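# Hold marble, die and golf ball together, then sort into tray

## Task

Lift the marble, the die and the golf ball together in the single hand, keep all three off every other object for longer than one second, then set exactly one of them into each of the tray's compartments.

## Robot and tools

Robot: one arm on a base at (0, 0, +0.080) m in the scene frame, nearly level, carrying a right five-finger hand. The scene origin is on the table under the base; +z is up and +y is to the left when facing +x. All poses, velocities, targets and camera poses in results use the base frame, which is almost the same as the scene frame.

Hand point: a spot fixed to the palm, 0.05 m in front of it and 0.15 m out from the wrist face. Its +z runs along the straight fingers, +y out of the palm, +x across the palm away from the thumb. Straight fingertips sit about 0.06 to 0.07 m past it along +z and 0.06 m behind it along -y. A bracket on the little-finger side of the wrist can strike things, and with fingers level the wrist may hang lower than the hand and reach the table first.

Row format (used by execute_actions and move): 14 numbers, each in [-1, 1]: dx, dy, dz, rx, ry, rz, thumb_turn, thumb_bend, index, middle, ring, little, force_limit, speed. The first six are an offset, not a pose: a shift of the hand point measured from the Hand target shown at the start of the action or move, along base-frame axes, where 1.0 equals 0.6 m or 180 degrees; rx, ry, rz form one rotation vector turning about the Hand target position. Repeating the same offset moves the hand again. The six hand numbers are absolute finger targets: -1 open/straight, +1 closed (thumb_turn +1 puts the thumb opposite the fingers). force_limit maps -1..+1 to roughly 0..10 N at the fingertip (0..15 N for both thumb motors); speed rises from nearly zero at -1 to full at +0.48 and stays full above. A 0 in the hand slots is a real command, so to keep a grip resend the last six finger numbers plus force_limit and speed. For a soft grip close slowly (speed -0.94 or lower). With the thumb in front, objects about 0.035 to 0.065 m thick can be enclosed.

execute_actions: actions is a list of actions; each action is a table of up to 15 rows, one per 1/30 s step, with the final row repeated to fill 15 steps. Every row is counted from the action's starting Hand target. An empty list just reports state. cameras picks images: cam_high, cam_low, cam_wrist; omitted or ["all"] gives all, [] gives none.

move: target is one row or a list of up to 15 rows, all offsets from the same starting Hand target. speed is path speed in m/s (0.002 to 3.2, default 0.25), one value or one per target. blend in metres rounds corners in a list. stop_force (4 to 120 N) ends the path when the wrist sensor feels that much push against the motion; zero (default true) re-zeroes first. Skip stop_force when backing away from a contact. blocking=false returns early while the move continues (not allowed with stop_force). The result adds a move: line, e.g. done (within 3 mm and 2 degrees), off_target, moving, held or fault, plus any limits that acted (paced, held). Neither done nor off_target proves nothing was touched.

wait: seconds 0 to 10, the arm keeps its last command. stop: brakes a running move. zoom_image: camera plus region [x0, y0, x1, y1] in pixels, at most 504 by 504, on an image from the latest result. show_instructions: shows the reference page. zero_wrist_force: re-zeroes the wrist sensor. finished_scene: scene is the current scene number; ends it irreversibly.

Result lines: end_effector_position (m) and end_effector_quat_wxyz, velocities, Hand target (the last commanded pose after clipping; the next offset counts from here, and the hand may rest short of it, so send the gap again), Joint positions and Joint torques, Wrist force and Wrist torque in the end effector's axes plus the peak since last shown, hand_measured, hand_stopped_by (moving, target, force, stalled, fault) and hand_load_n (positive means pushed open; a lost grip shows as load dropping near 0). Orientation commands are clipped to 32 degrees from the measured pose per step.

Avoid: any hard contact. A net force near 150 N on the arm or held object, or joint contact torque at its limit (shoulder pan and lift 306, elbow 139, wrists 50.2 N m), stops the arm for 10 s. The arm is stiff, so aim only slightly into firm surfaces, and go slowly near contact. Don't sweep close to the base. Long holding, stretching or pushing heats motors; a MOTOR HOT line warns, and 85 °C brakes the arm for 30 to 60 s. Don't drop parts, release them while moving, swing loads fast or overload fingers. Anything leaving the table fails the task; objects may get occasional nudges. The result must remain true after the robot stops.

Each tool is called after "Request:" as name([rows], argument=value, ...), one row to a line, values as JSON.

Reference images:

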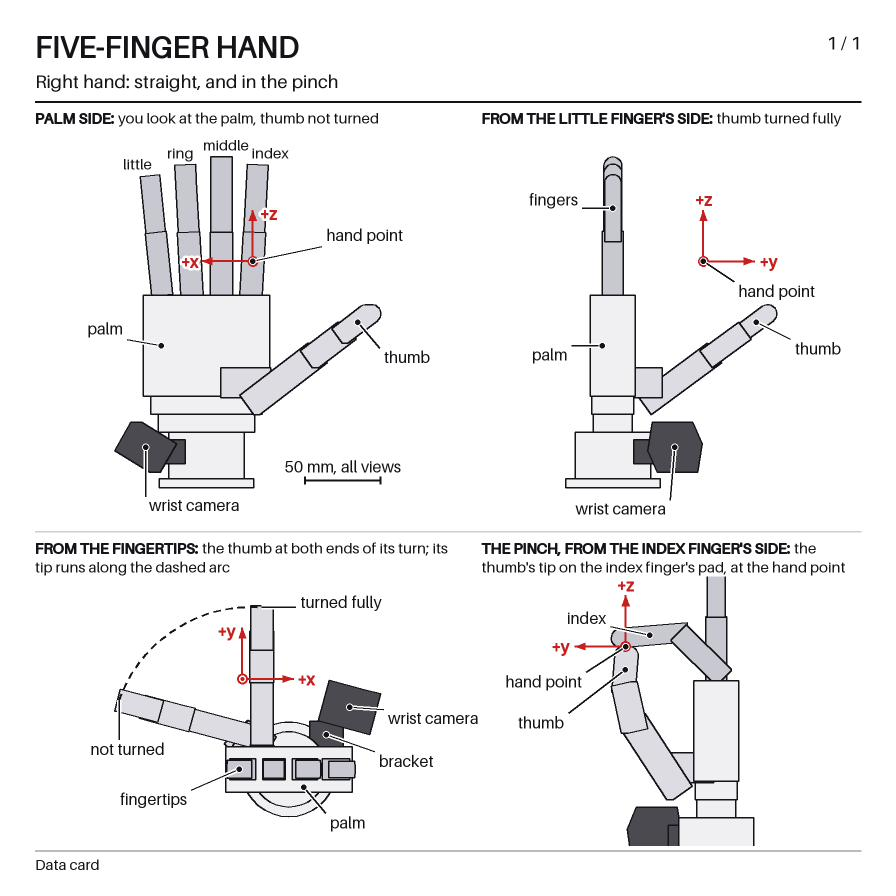

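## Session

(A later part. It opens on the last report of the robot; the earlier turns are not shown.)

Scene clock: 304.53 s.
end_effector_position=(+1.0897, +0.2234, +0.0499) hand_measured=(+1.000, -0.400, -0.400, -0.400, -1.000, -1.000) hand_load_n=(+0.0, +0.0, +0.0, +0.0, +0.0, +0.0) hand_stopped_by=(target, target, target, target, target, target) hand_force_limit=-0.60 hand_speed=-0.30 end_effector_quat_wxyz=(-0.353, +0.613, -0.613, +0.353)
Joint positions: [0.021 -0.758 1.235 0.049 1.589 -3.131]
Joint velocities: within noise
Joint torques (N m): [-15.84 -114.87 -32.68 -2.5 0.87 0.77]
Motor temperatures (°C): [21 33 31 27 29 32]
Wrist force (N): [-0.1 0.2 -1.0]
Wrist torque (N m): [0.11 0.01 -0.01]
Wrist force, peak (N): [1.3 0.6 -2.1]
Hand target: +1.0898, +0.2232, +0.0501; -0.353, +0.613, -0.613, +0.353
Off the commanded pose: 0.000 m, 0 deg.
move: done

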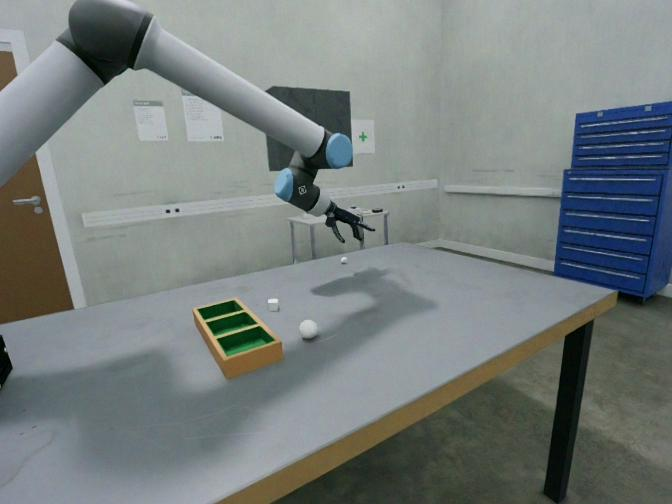

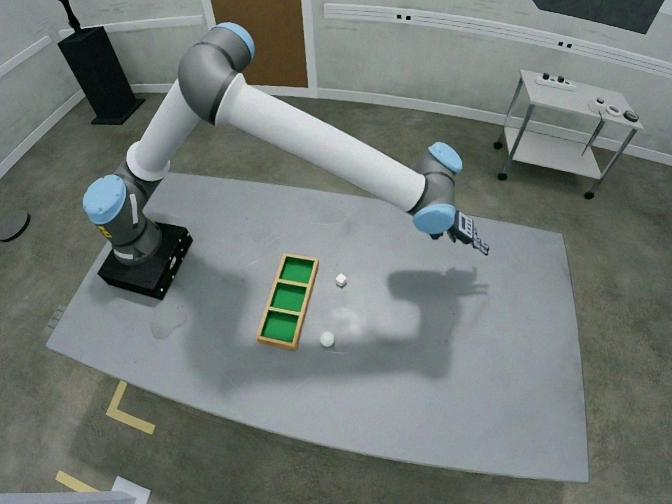

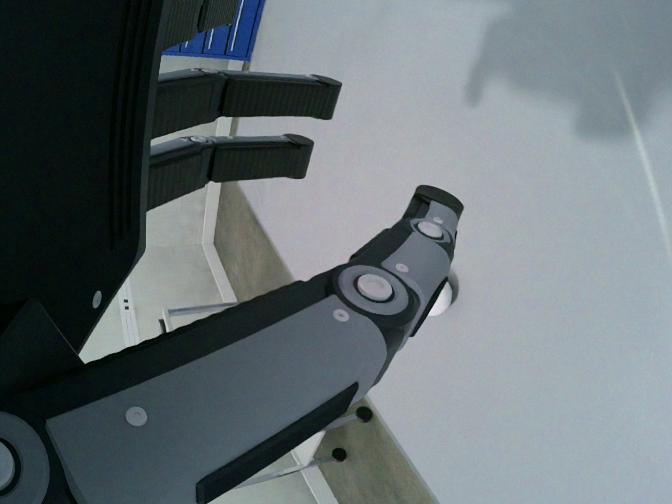

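Request:
move(target=[-0.02, 0.1, -0.06, 0,0,0, 1,-0.4,-0.4,-0.4,-1,-1,-0.6,-0.3], speed=0.12)

Request:
zoom_image(camera="cam_high", region=[290, 190, 410, 300])

Scene clock: 311.07 s.
end_effector_position=(+1.0777, +0.2835, +0.0138) hand_measured=(+1.000, -0.400, -0.400, -0.400, -1.000, -1.000) hand_load_n=(+0.0, +0.0, +0.0, +0.0, -0.5, +0.0) hand_stopped_by=(target, target, target, target, target, target) hand_force_limit=-0.60 hand_speed=-0.30 end_effector_quat_wxyz=(-0.353, +0.613, -0.613, +0.353)
Joint positions: [0.089 -0.723 1.241 0.009 1.648 -3.097]
Joint velocities: within noise
Joint torques (N m): [-18.15 -111.02 -47.75 2.69 -2.63 -1.06]
Motor temperatures (°C): [21 33 31 27 29 32]
Wrist force (N): [0.4 -0.1 -0.8]
Wrist torque (N m): [0.05 -0.07 -0.01]
Wrist force, peak (N): [1.6 -1.4 -1.5]
Hand target: +1.0778, +0.2832, +0.0141; -0.353, +0.613, -0.613, +0.353
Off the commanded pose: 0.000 m, 0 deg.
move: done

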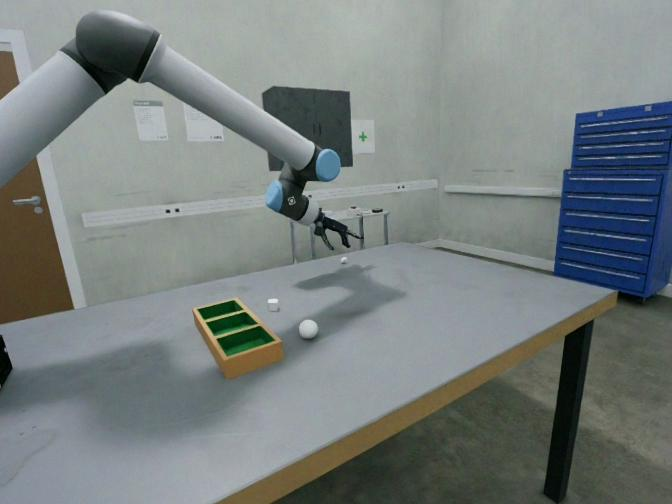

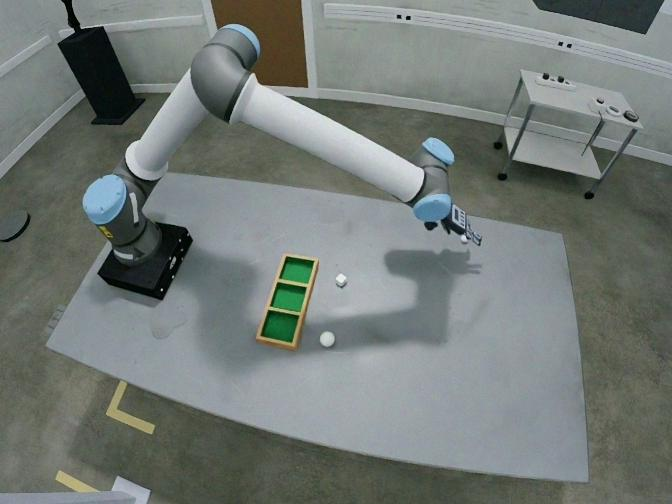

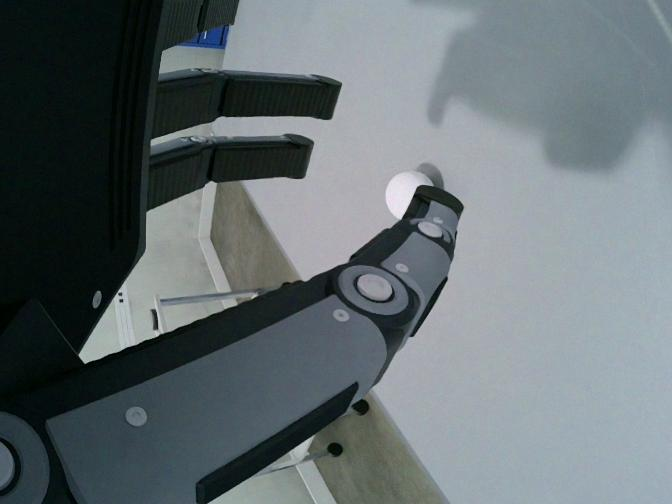

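Scaled by 4.200 from the camera's 672x504 image, which has a finer 960x720 frame.

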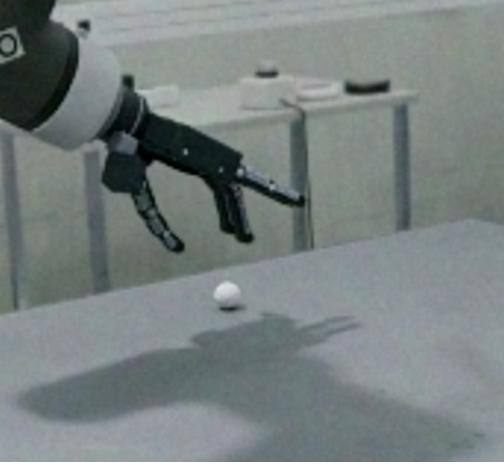

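Request:
move(target=[0.022, 0.012, -0.085, 0,0,0, 1,-0.4,-0.4,-0.4,-1,-1,-0.6,-0.3], speed=0.08, stop_force=6)

Request:
zoom_image(camera="cam_high", region=[290, 190, 410, 300])

Scene clock: 320.27 s.
end_effector_position=(+1.0910, +0.2905, -0.0369) hand_measured=(+1.000, -0.400, -0.400, -0.400, -1.000, -1.000) hand_load_n=(+0.0, +0.0, +0.0, +0.0, +0.0, +0.0) hand_stopped_by=(target, target, target, target, target, target) hand_force_limit=-0.60 hand_speed=-0.30 end_effector_quat_wxyz=(-0.353, +0.613, -0.613, +0.353)
Joint positions: [0.095 -0.656 1.212 -0.029 1.653 -3.094]
Joint velocities: within noise
Joint torques (N m): [-15.25 -119.06 -29.91 2.57 -1.06 0.18]
Motor temperatures (°C): [21 33 31 27 29 32]
Wrist force (N): [0.1 0.1 -0.8]
Wrist torque (N m): [0.05 -0.06 0.01]
Wrist force, peak (N): [0.5 -1.1 -1.3]
Hand target: +1.0910, +0.2904, -0.0369; -0.353, +0.613, -0.613, +0.353
Off the commanded pose: 0.000 m, 0 deg.
move: done

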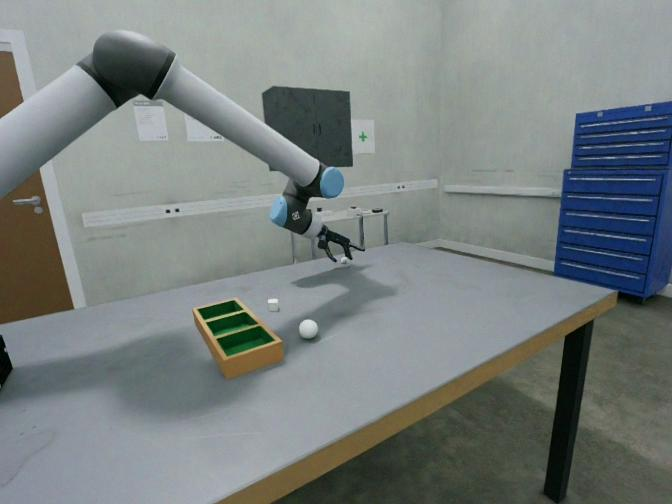

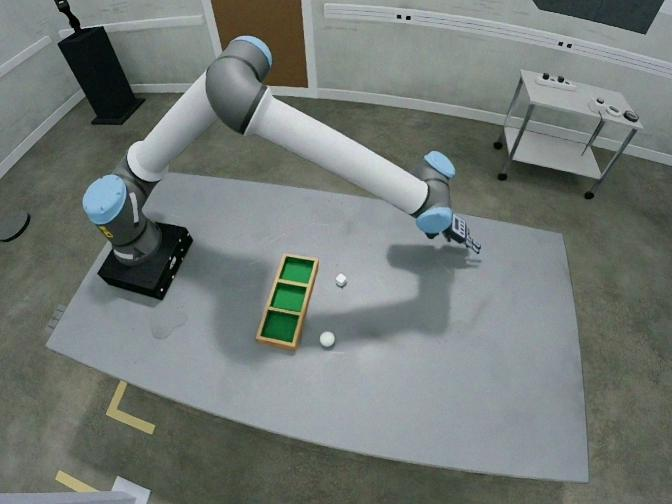

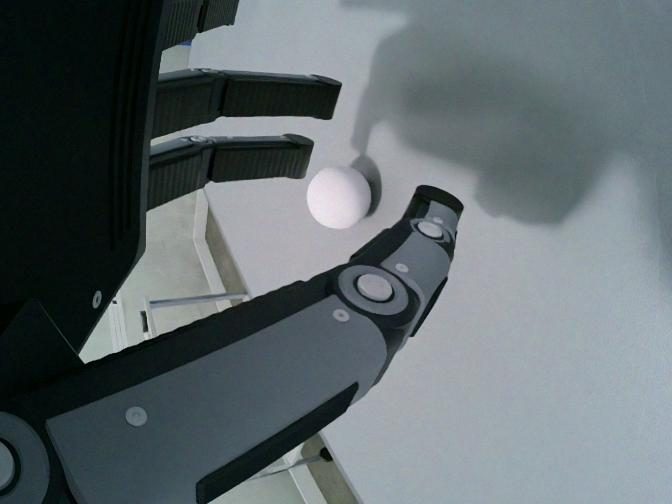

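Scaled by 4.200 from the camera's 672x504 image, which has a finer 960x720 frame.

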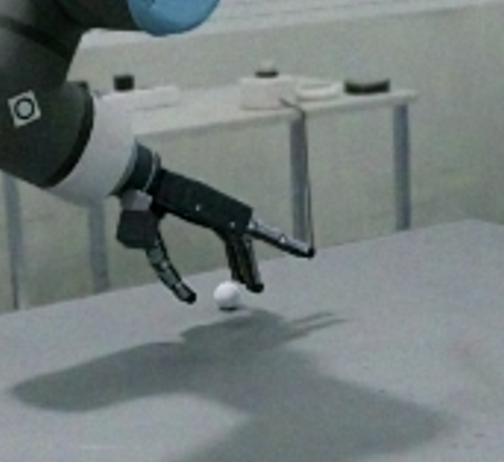

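Request:
move(target=[0, 0.011, -0.007, 0,0,0, 1,-0.25,-0.32,-0.32,-1,-1,-0.6,-0.6], speed=0.04, stop_force=5)

Request:
zoom_image(camera="cam_high", region=[310, 230, 380, 290])

Scene clock: 328.30 s.
end_effector_position=(+1.0911, +0.2956, -0.0401) hand_measured=(+1.000, -0.250, -0.320, -0.320, -1.000, -1.000) hand_load_n=(+0.0, +0.0, +3.0, +0.0, +0.0, +0.0) hand_stopped_by=(target, target, target, target, target, target) hand_force_limit=-0.60 hand_speed=-0.60 end_effector_quat_wxyz=(-0.353, +0.612, -0.613, +0.353)
Joint positions: [0.101 -0.651 1.209 -0.031 1.658 -3.091]
Joint velocities: within noise
Joint torques (N m): [-19.95 -109.33 -25.88 3.71 -1.63 -1.27]
Motor temperatures (°C): [21 33 31 27 29 32]
Wrist force (N): [2.0 -6.6 -4.3]
Wrist torque (N m): [0.38 -0.13 0.09]
Wrist force, peak (N): [2.6 -9.2 -6.8]
Hand target: +1.0911, +0.2956, -0.0401; -0.353, +0.612, -0.613, +0.353 (not the last commanded pose)
Off the commanded pose: 0.002 m, 0 deg.
move: contact

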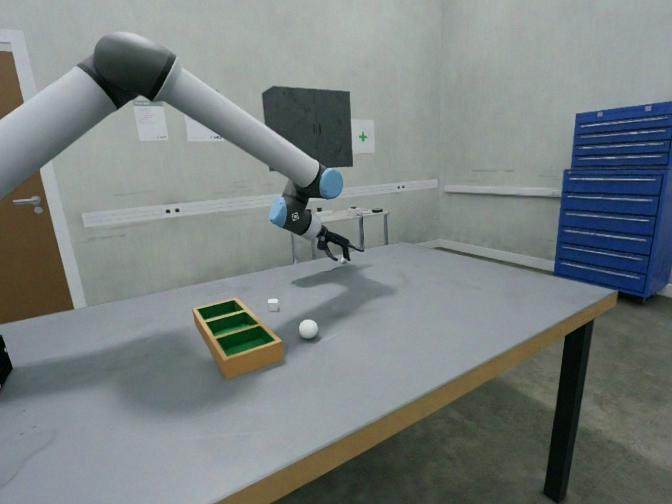

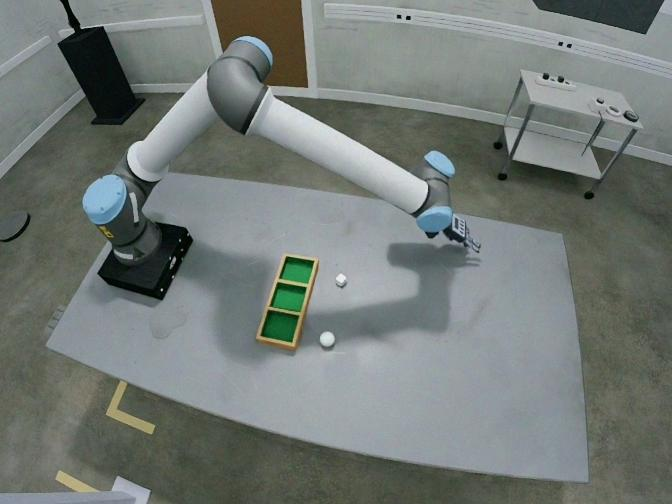

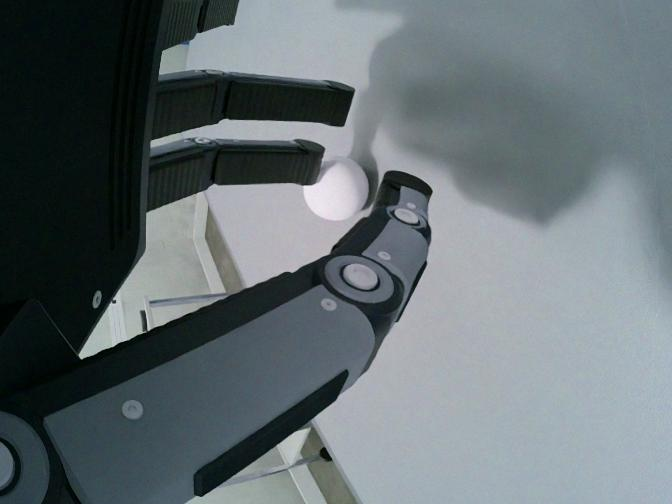

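Scaled by 7.200 from the camera's 672x504 image, which has a finer 960x720 frame.

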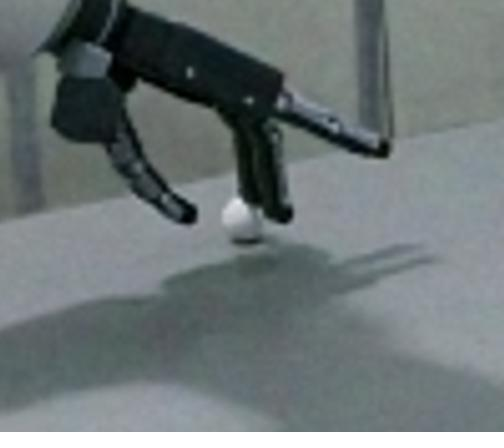

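Request:
move(target=[0, 0, 0.02, 0,0,0, 1,-0.25,-0.32,-0.32,-1,-1,-0.6,-0.6], speed=0.03)

Request:
move(target=[0.022, 0.012, 0, 0,0,0, 1,-0.25,-0.45,-0.45,-1,-1,-0.6,-0.6], speed=0.05)

Request:
zoom_image(camera="cam_high", region=[310, 230, 380, 290])

Scene clock: 334.17 s.
end_effector_position=(+1.0911, +0.2956, -0.0279) hand_measured=(+1.000, -0.250, -0.320, -0.320, -1.000, -1.000) hand_load_n=(+0.0, +0.0, +0.0, +0.0, +0.0, +0.0) hand_stopped_by=(target, target, target, target, target, target) hand_force_limit=-0.60 hand_speed=-0.60 end_effector_quat_wxyz=(-0.353, +0.612, -0.613, +0.353)
Joint positions: [0.101 -0.662 1.206 -0.017 1.658 -3.091]
Joint velocities: within noise
Joint torques (N m): [-16.6 -97.61 -43.77 -1.17 -1.37 -0.79]
Motor temperatures (°C): [21 33 31 27 29 32]
Wrist force (N): [0.4 -0.1 -0.7]
Wrist torque (N m): [0.01 -0.12 0.02]
Wrist force, peak (N): [1.9 -7.8 -5.3]
Hand target: +1.0911, +0.2956, -0.0281; -0.353, +0.612, -0.613, +0.353
Off the commanded pose: 0.000 m, 0 deg.
move: done

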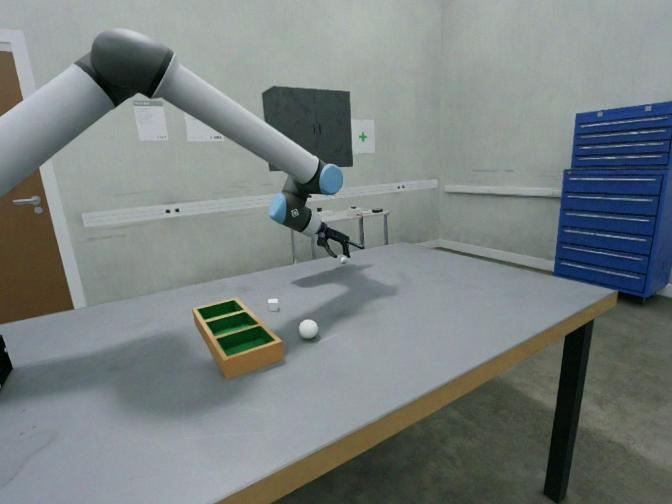

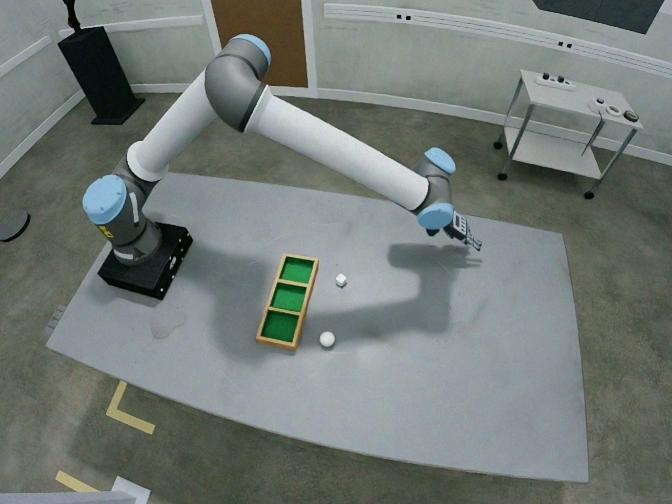

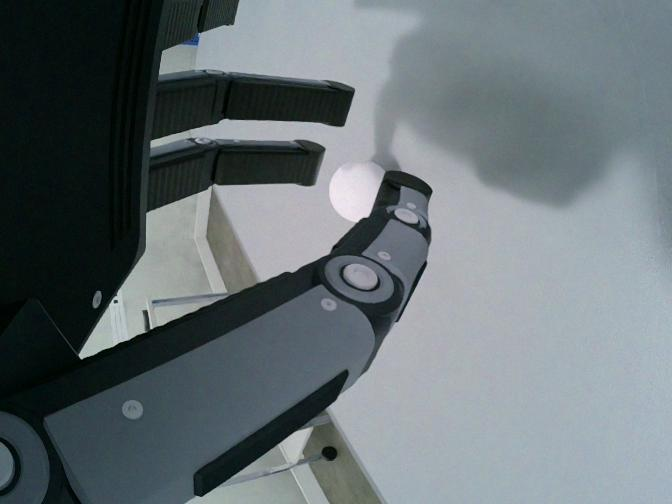

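Scene clock: 334.90 s.
end_effector_position=(+1.1043, +0.3029, -0.0282) hand_measured=(+1.000, -0.250, -0.450, -0.450, -1.000, -1.000) hand_load_n=(+0.0, +0.0, +0.0, +0.0, +0.0, +0.0) hand_stopped_by=(target, target, target, target, target, target) hand_force_limit=-0.60 hand_speed=-0.60 end_effector_quat_wxyz=(-0.353, +0.612, -0.613, +0.353) end_effector_velocity=(-0.002, +0.001, -0.001) end_effector_angular_velocity=(+0.001, +0.002, +0.003)
Joint positions: [0.107 -0.639 1.16 0.006 1.664 -3.087]
Joint velocities: [0.001 -0.001 0.005 -0.002 -0.002 0]
Joint torques (N m): [5.04 -119.01 -29.34 -2.21 -0.16 1.16]
Motor temperatures (°C): [21 33 31 27 29 32]
Wrist force (N): [0.5 -0.1 -0.4]
Wrist torque (N m): [-0.01 -0.13 0.01]
Wrist force, peak (N): [1.1 0.6 -1.5]
Hand target: +1.1043, +0.3028, -0.0281; -0.353, +0.612, -0.613, +0.353
Off the commanded pose: 0.000 m, 0 deg.
move: done

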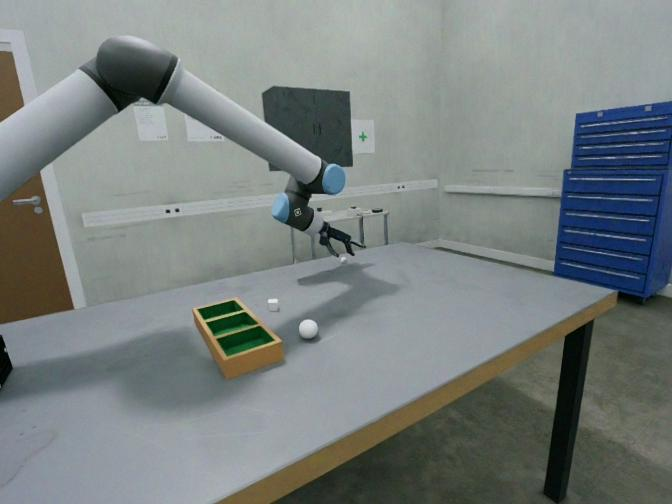

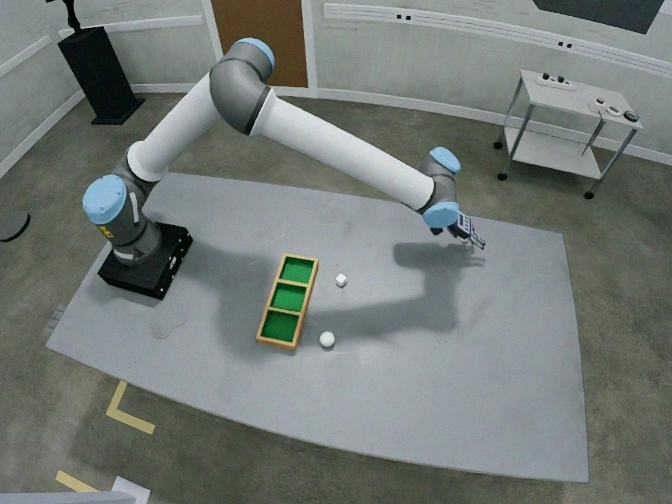

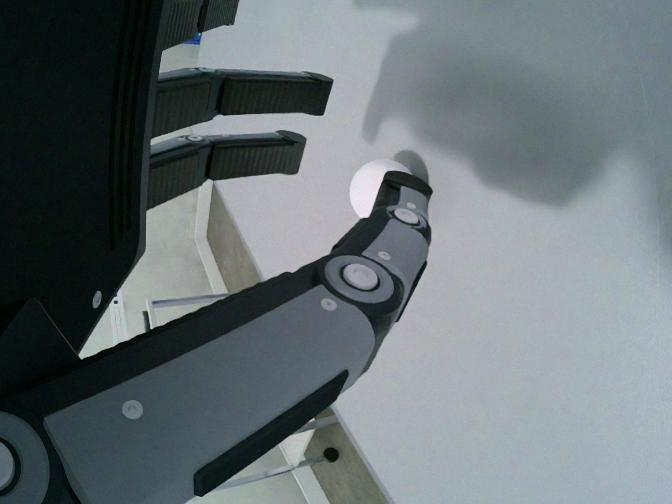

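Scaled by 7.200 from the camera's 672x504 image, which has a finer 960x720 frame.

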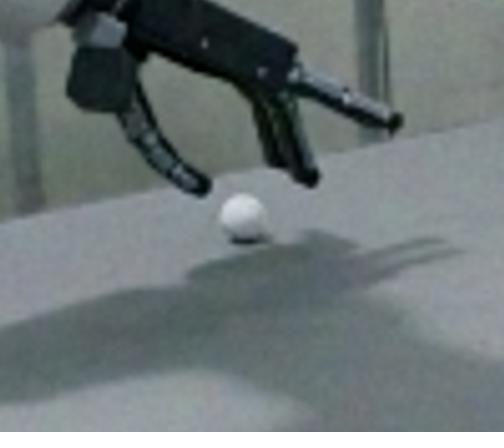

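Request:
move(target=[0, 0, -0.0367, 0,0,0, 1,-0.25,-0.45,-0.45,-1,-1,-0.6,-0.6], speed=0.03, stop_force=5)

Request:
zoom_image(camera="cam_high", region=[310, 230, 380, 290])

Scene clock: 343.00 s.
end_effector_position=(+1.1043, +0.3028, -0.0501) hand_measured=(+1.000, -0.250, -0.450, -0.450, -1.000, -1.000) hand_load_n=(+0.0, +0.0, +0.0, +0.0, +0.0, +0.0) hand_stopped_by=(target, target, target, target, target, target) hand_force_limit=-0.60 hand_speed=-0.60 end_effector_quat_wxyz=(-0.353, +0.612, -0.613, +0.353)
Joint positions: [0.107 -0.619 1.165 -0.019 1.664 -3.088]
Joint velocities: within noise
Joint torques (N m): [-17.24 -119 -46.77 2.3 -1.68 0.11]
Motor temperatures (°C): [21 33 31 27 29 32]
Wrist force (N): [0.9 0.3 -0.2]
Wrist torque (N m): [0.05 -0.21 0.04]
Wrist force, peak (N): [1.0 -0.3 -1.3]
Hand target: +1.1043, +0.3028, -0.0501; -0.353, +0.612, -0.613, +0.353
Off the commanded pose: 0.000 m, 0 deg.
move: done

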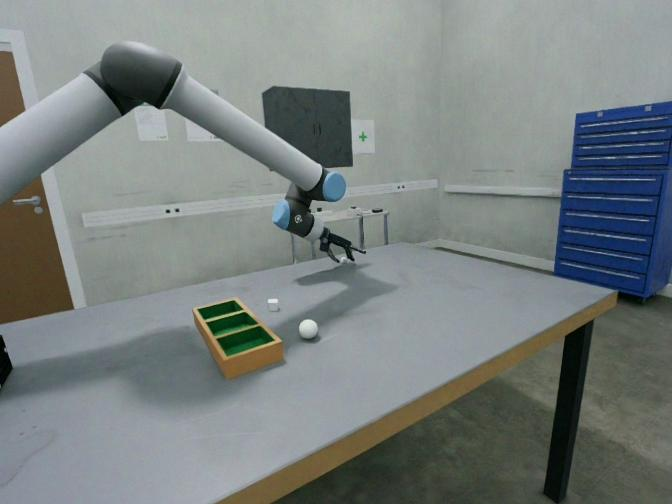

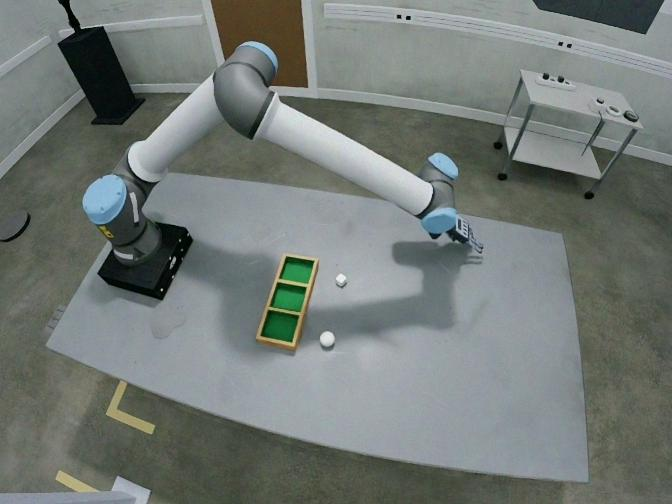

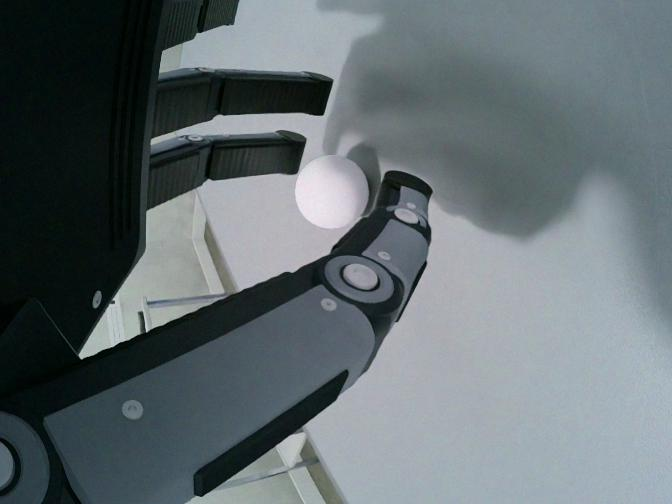

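Scaled by 7.200 from the camera's 672x504 image, which has a finer 960x720 frame.

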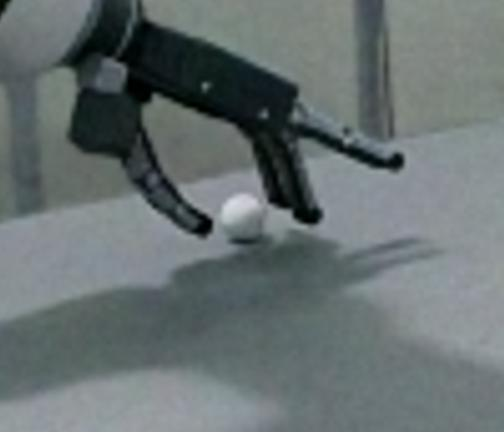

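Request:
move(target=[0, 0, 0, 0,0,0, 1,-0.25,0.1,0.1,-1,-1,-0.7,-0.9])

Request:
zoom_image(camera="cam_high", region=[310, 230, 380, 290])

Scene clock: 347.93 s.
end_effector_position=(+1.1043, +0.3028, -0.0501) hand_measured=(+1.000, -0.250, +0.100, +0.100, -1.000, -1.000) hand_load_n=(+0.0, +0.0, +0.0, +0.0, +0.0, +0.0) hand_stopped_by=(target, target, target, target, target, target) hand_force_limit=-0.70 hand_speed=-0.90 end_effector_quat_wxyz=(-0.353, +0.612, -0.613, +0.353)
Joint positions: [0.107 -0.619 1.165 -0.019 1.664 -3.088]
Joint velocities: within noise
Joint torques (N m): [-19.05 -120.16 -38.12 -1.06 -1.51 -0.09]
Motor temperatures (°C): [21 33 31 27 29 32]
Wrist force (N): [0.5 -0.1 -0.7]
Wrist torque (N m): [0.03 -0.12 -0.01]
Wrist force, peak (N): [1.4 0.1 -0.9]
Hand target: +1.1043, +0.3028, -0.0501; -0.353, +0.612, -0.613, +0.353
Off the commanded pose: 0.000 m, 0 deg.
move: done

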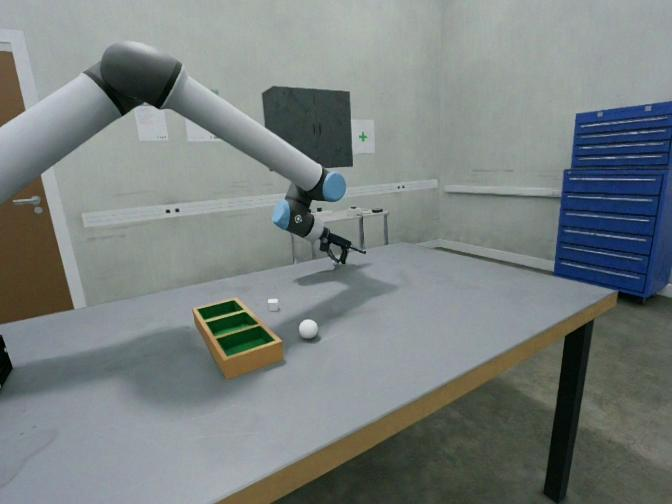

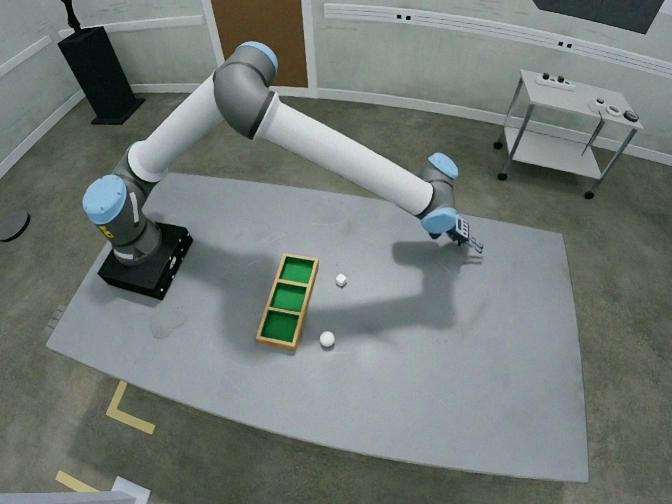

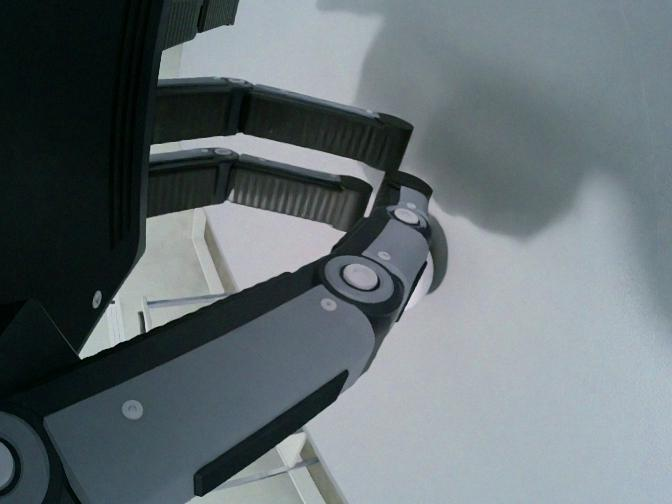

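Scaled by 7.200 from the camera's 672x504 image, which has a finer 960x720 frame.

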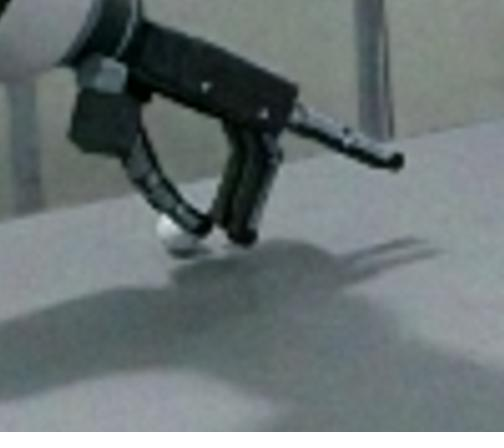

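Request:
wait(seconds=0.1)

Request:
zoom_image(camera="cam_low", region=[400, 200, 520, 300])

Scene clock: 350.33 s.
end_effector_position=(+1.1043, +0.3028, -0.0501) hand_measured=(+1.000, -0.250, +0.100, +0.100, -1.000, -1.000) hand_load_n=(+0.0, +0.0, +0.0, +0.0, +0.0, +0.0) hand_stopped_by=(target, target, target, target, target, target) hand_force_limit=-0.70 hand_speed=-0.90 end_effector_quat_wxyz=(-0.353, +0.612, -0.613, +0.353)
Joint positions: [0.107 -0.619 1.165 -0.019 1.664 -3.088]
Joint velocities: within noise
Joint torques (N m): [-15.25 -119.65 -33.94 -1.46 -1.06 -0.13]
Motor temperatures (°C): [21 33 31 27 29 32]
Wrist force (N): [0.8 -0.2 -0.9]
Wrist torque (N m): [0.03 -0.16 0.01]
Wrist force, peak (N): [0.8 -0.2 -1.2]
Hand target: +1.1043, +0.3028, -0.0501; -0.353, +0.612, -0.613, +0.353
Off the commanded pose: 0.000 m, 0 deg.
wait: 0.10 s; at rest from the start

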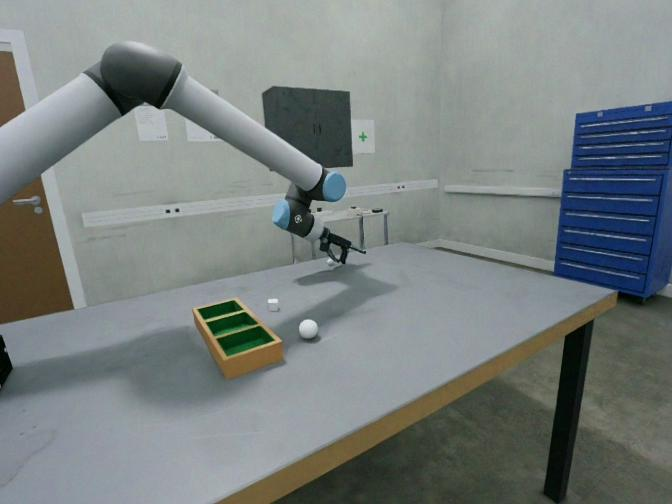

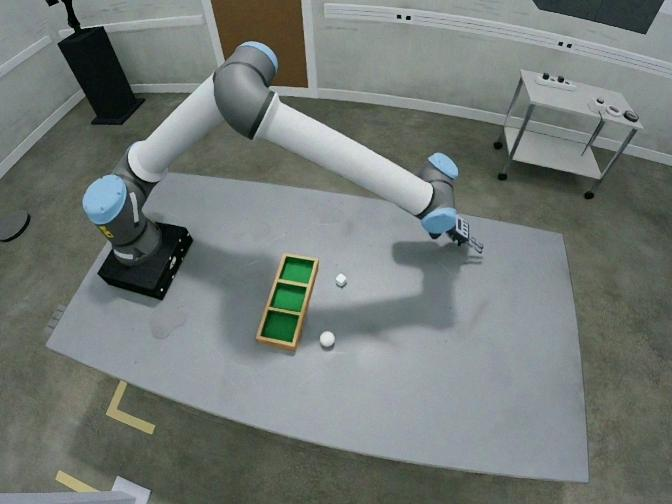

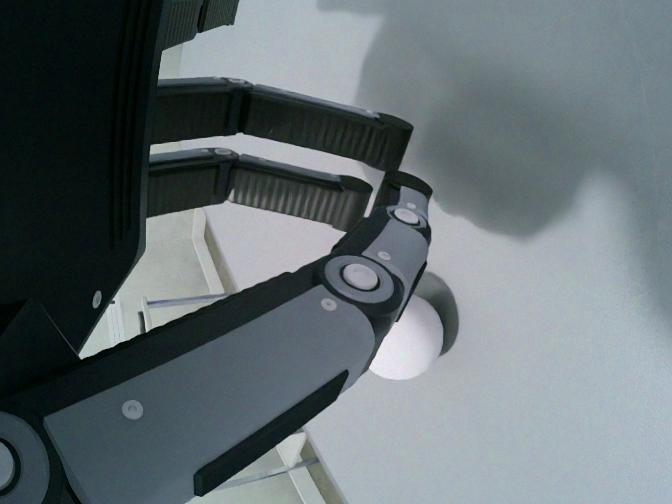

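Scaled by 4.200 from the camera's 672x504 image, which has a finer 960x720 frame.

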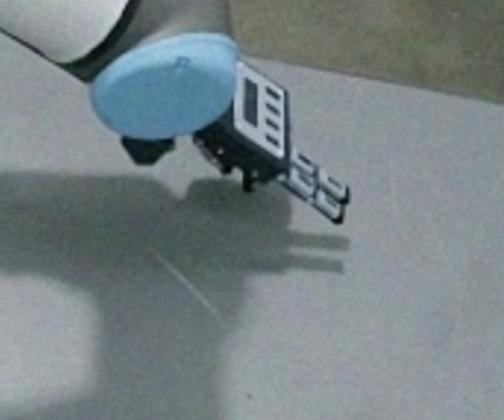

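Request:
move(target=[0, 0.05, 0.07, 0,0,0, 1,-0.25,-0.45,-0.45,-1,-1,-0.6,-0.6], speed=0.08)

Request:
zoom_image(camera="cam_high", region=[310, 230, 380, 290])

Scene clock: 360.23 s.
end_effector_position=(+1.1043, +0.3331, -0.0078) hand_measured=(+1.000, -0.250, -0.450, -0.450, -1.000, -1.000) hand_load_n=(+0.0, +0.0, +0.0, +0.0, +0.0, -0.5) hand_stopped_by=(target, target, target, target, target, target) hand_force_limit=-0.60 hand_speed=-0.60 end_effector_quat_wxyz=(-0.353, +0.612, -0.613, +0.353) end_effector_velocity=(+0.000, -0.002, -0.002) end_effector_angular_velocity=(+0.000, -0.001, -0.001)
Joint positions: [0.139 -0.642 1.125 0.045 1.691 -3.071]
Joint velocities: [-0.001 0.001 0.004 -0.006 0 -0.001]
Joint torques (N m): [-19.56 -88.12 -29.98 -2.42 -2.1 -0.18]
Motor temperatures (°C): [21 33 31 27 29 32]
Wrist force (N): [0.9 -0.3 -0.9]
Wrist torque (N m): [-0.01 -0.17 0.02]
Wrist force, peak (N): [1.7 1.3 0.1]
Hand target: +1.1043, +0.3328, -0.0081; -0.353, +0.612, -0.613, +0.353
Off the commanded pose: 0.000 m, 0 deg.
move: done

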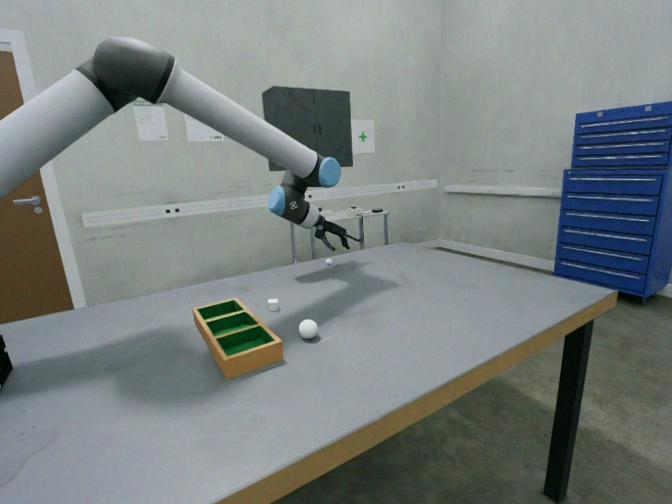

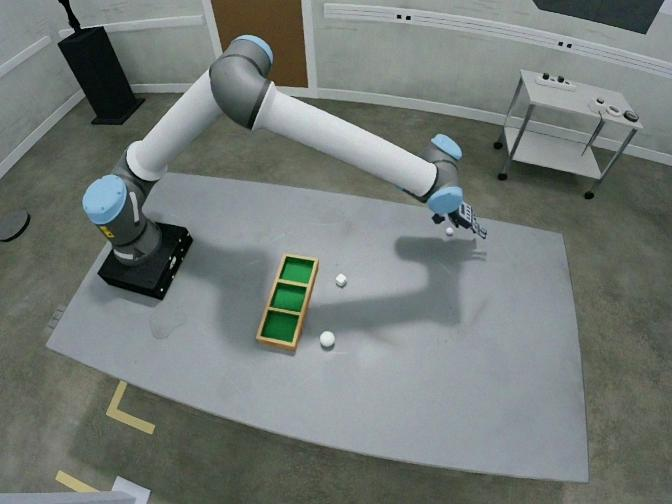

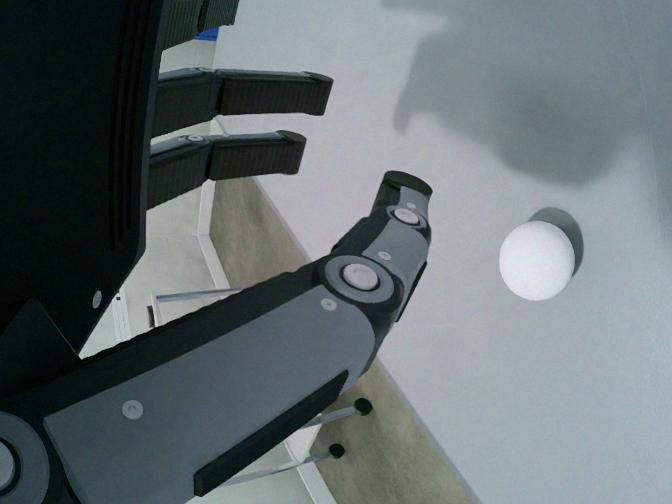

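Scaled by 7.200 from the camera's 672x504 image, which has a finer 960x720 frame.

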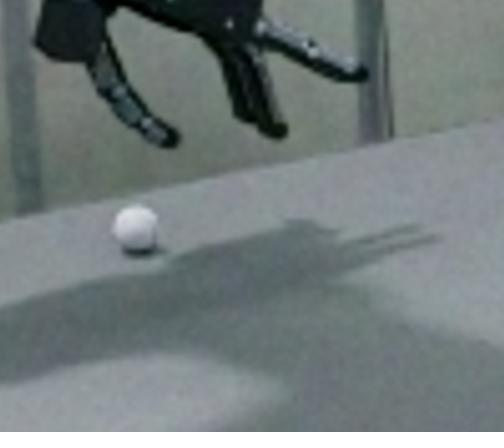

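Request:
move(target=[-0.087, 0.018, -0.03, 0,0,0, 1,-0.25,-0.45,-0.45,-1,-1,-0.6,-0.6], speed=0.1)

Request:
zoom_image(camera="cam_high", region=[300, 230, 370, 290])

Scene clock: 364.83 s.
end_effector_position=(+1.0521, +0.3438, -0.0260) hand_measured=(+1.000, -0.250, -0.450, -0.450, -1.000, -1.000) hand_load_n=(+0.5, +0.0, +0.0, +0.0, +0.0, +0.0) hand_stopped_by=(target, target, target, target, target, target) hand_force_limit=-0.60 hand_speed=-0.60 end_effector_quat_wxyz=(-0.353, +0.612, -0.613, +0.353)
Joint positions: [0.159 -0.696 1.269 -0.043 1.709 -3.061]
Joint velocities: within noise
Joint torques (N m): [-22.89 -83.18 -41.99 2.49 -1.78 0.04]
Motor temperatures (°C): [21 33 31 27 29 32]
Wrist force (N): [0.7 0.0 -0.8]
Wrist torque (N m): [0.03 -0.16 0.04]
Wrist force, peak (N): [1.6 -0.2 -0.8]
Hand target: +1.0521, +0.3436, -0.0261; -0.353, +0.612, -0.613, +0.353
Off the commanded pose: 0.000 m, 0 deg.
move: done

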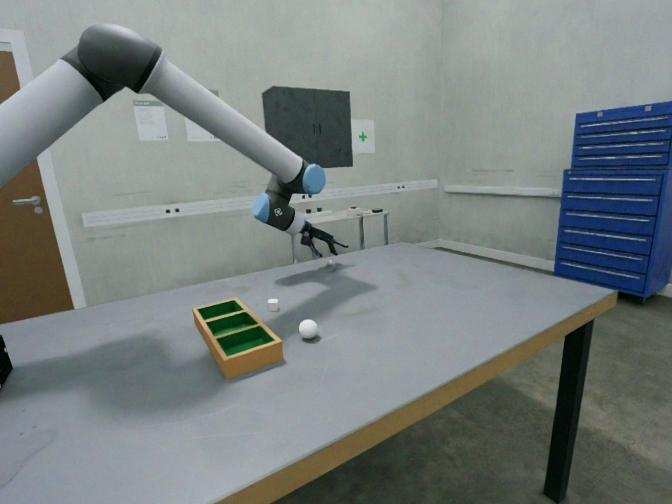

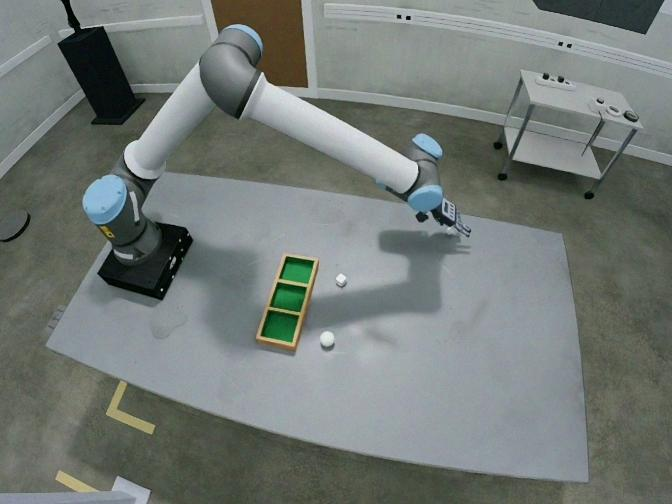

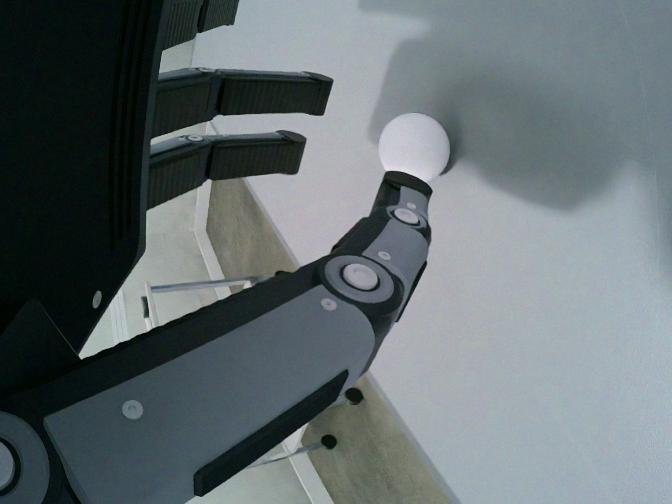

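Scaled by 7.200 from the camera's 672x504 image, which has a finer 960x720 frame.

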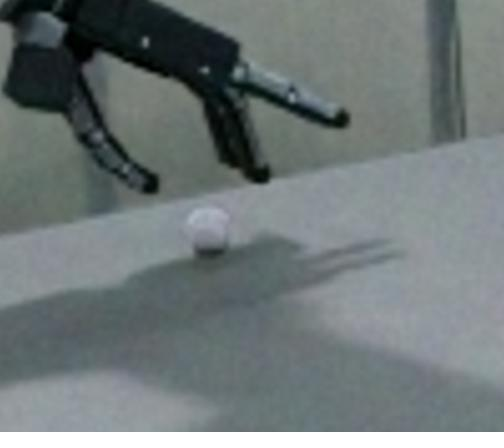

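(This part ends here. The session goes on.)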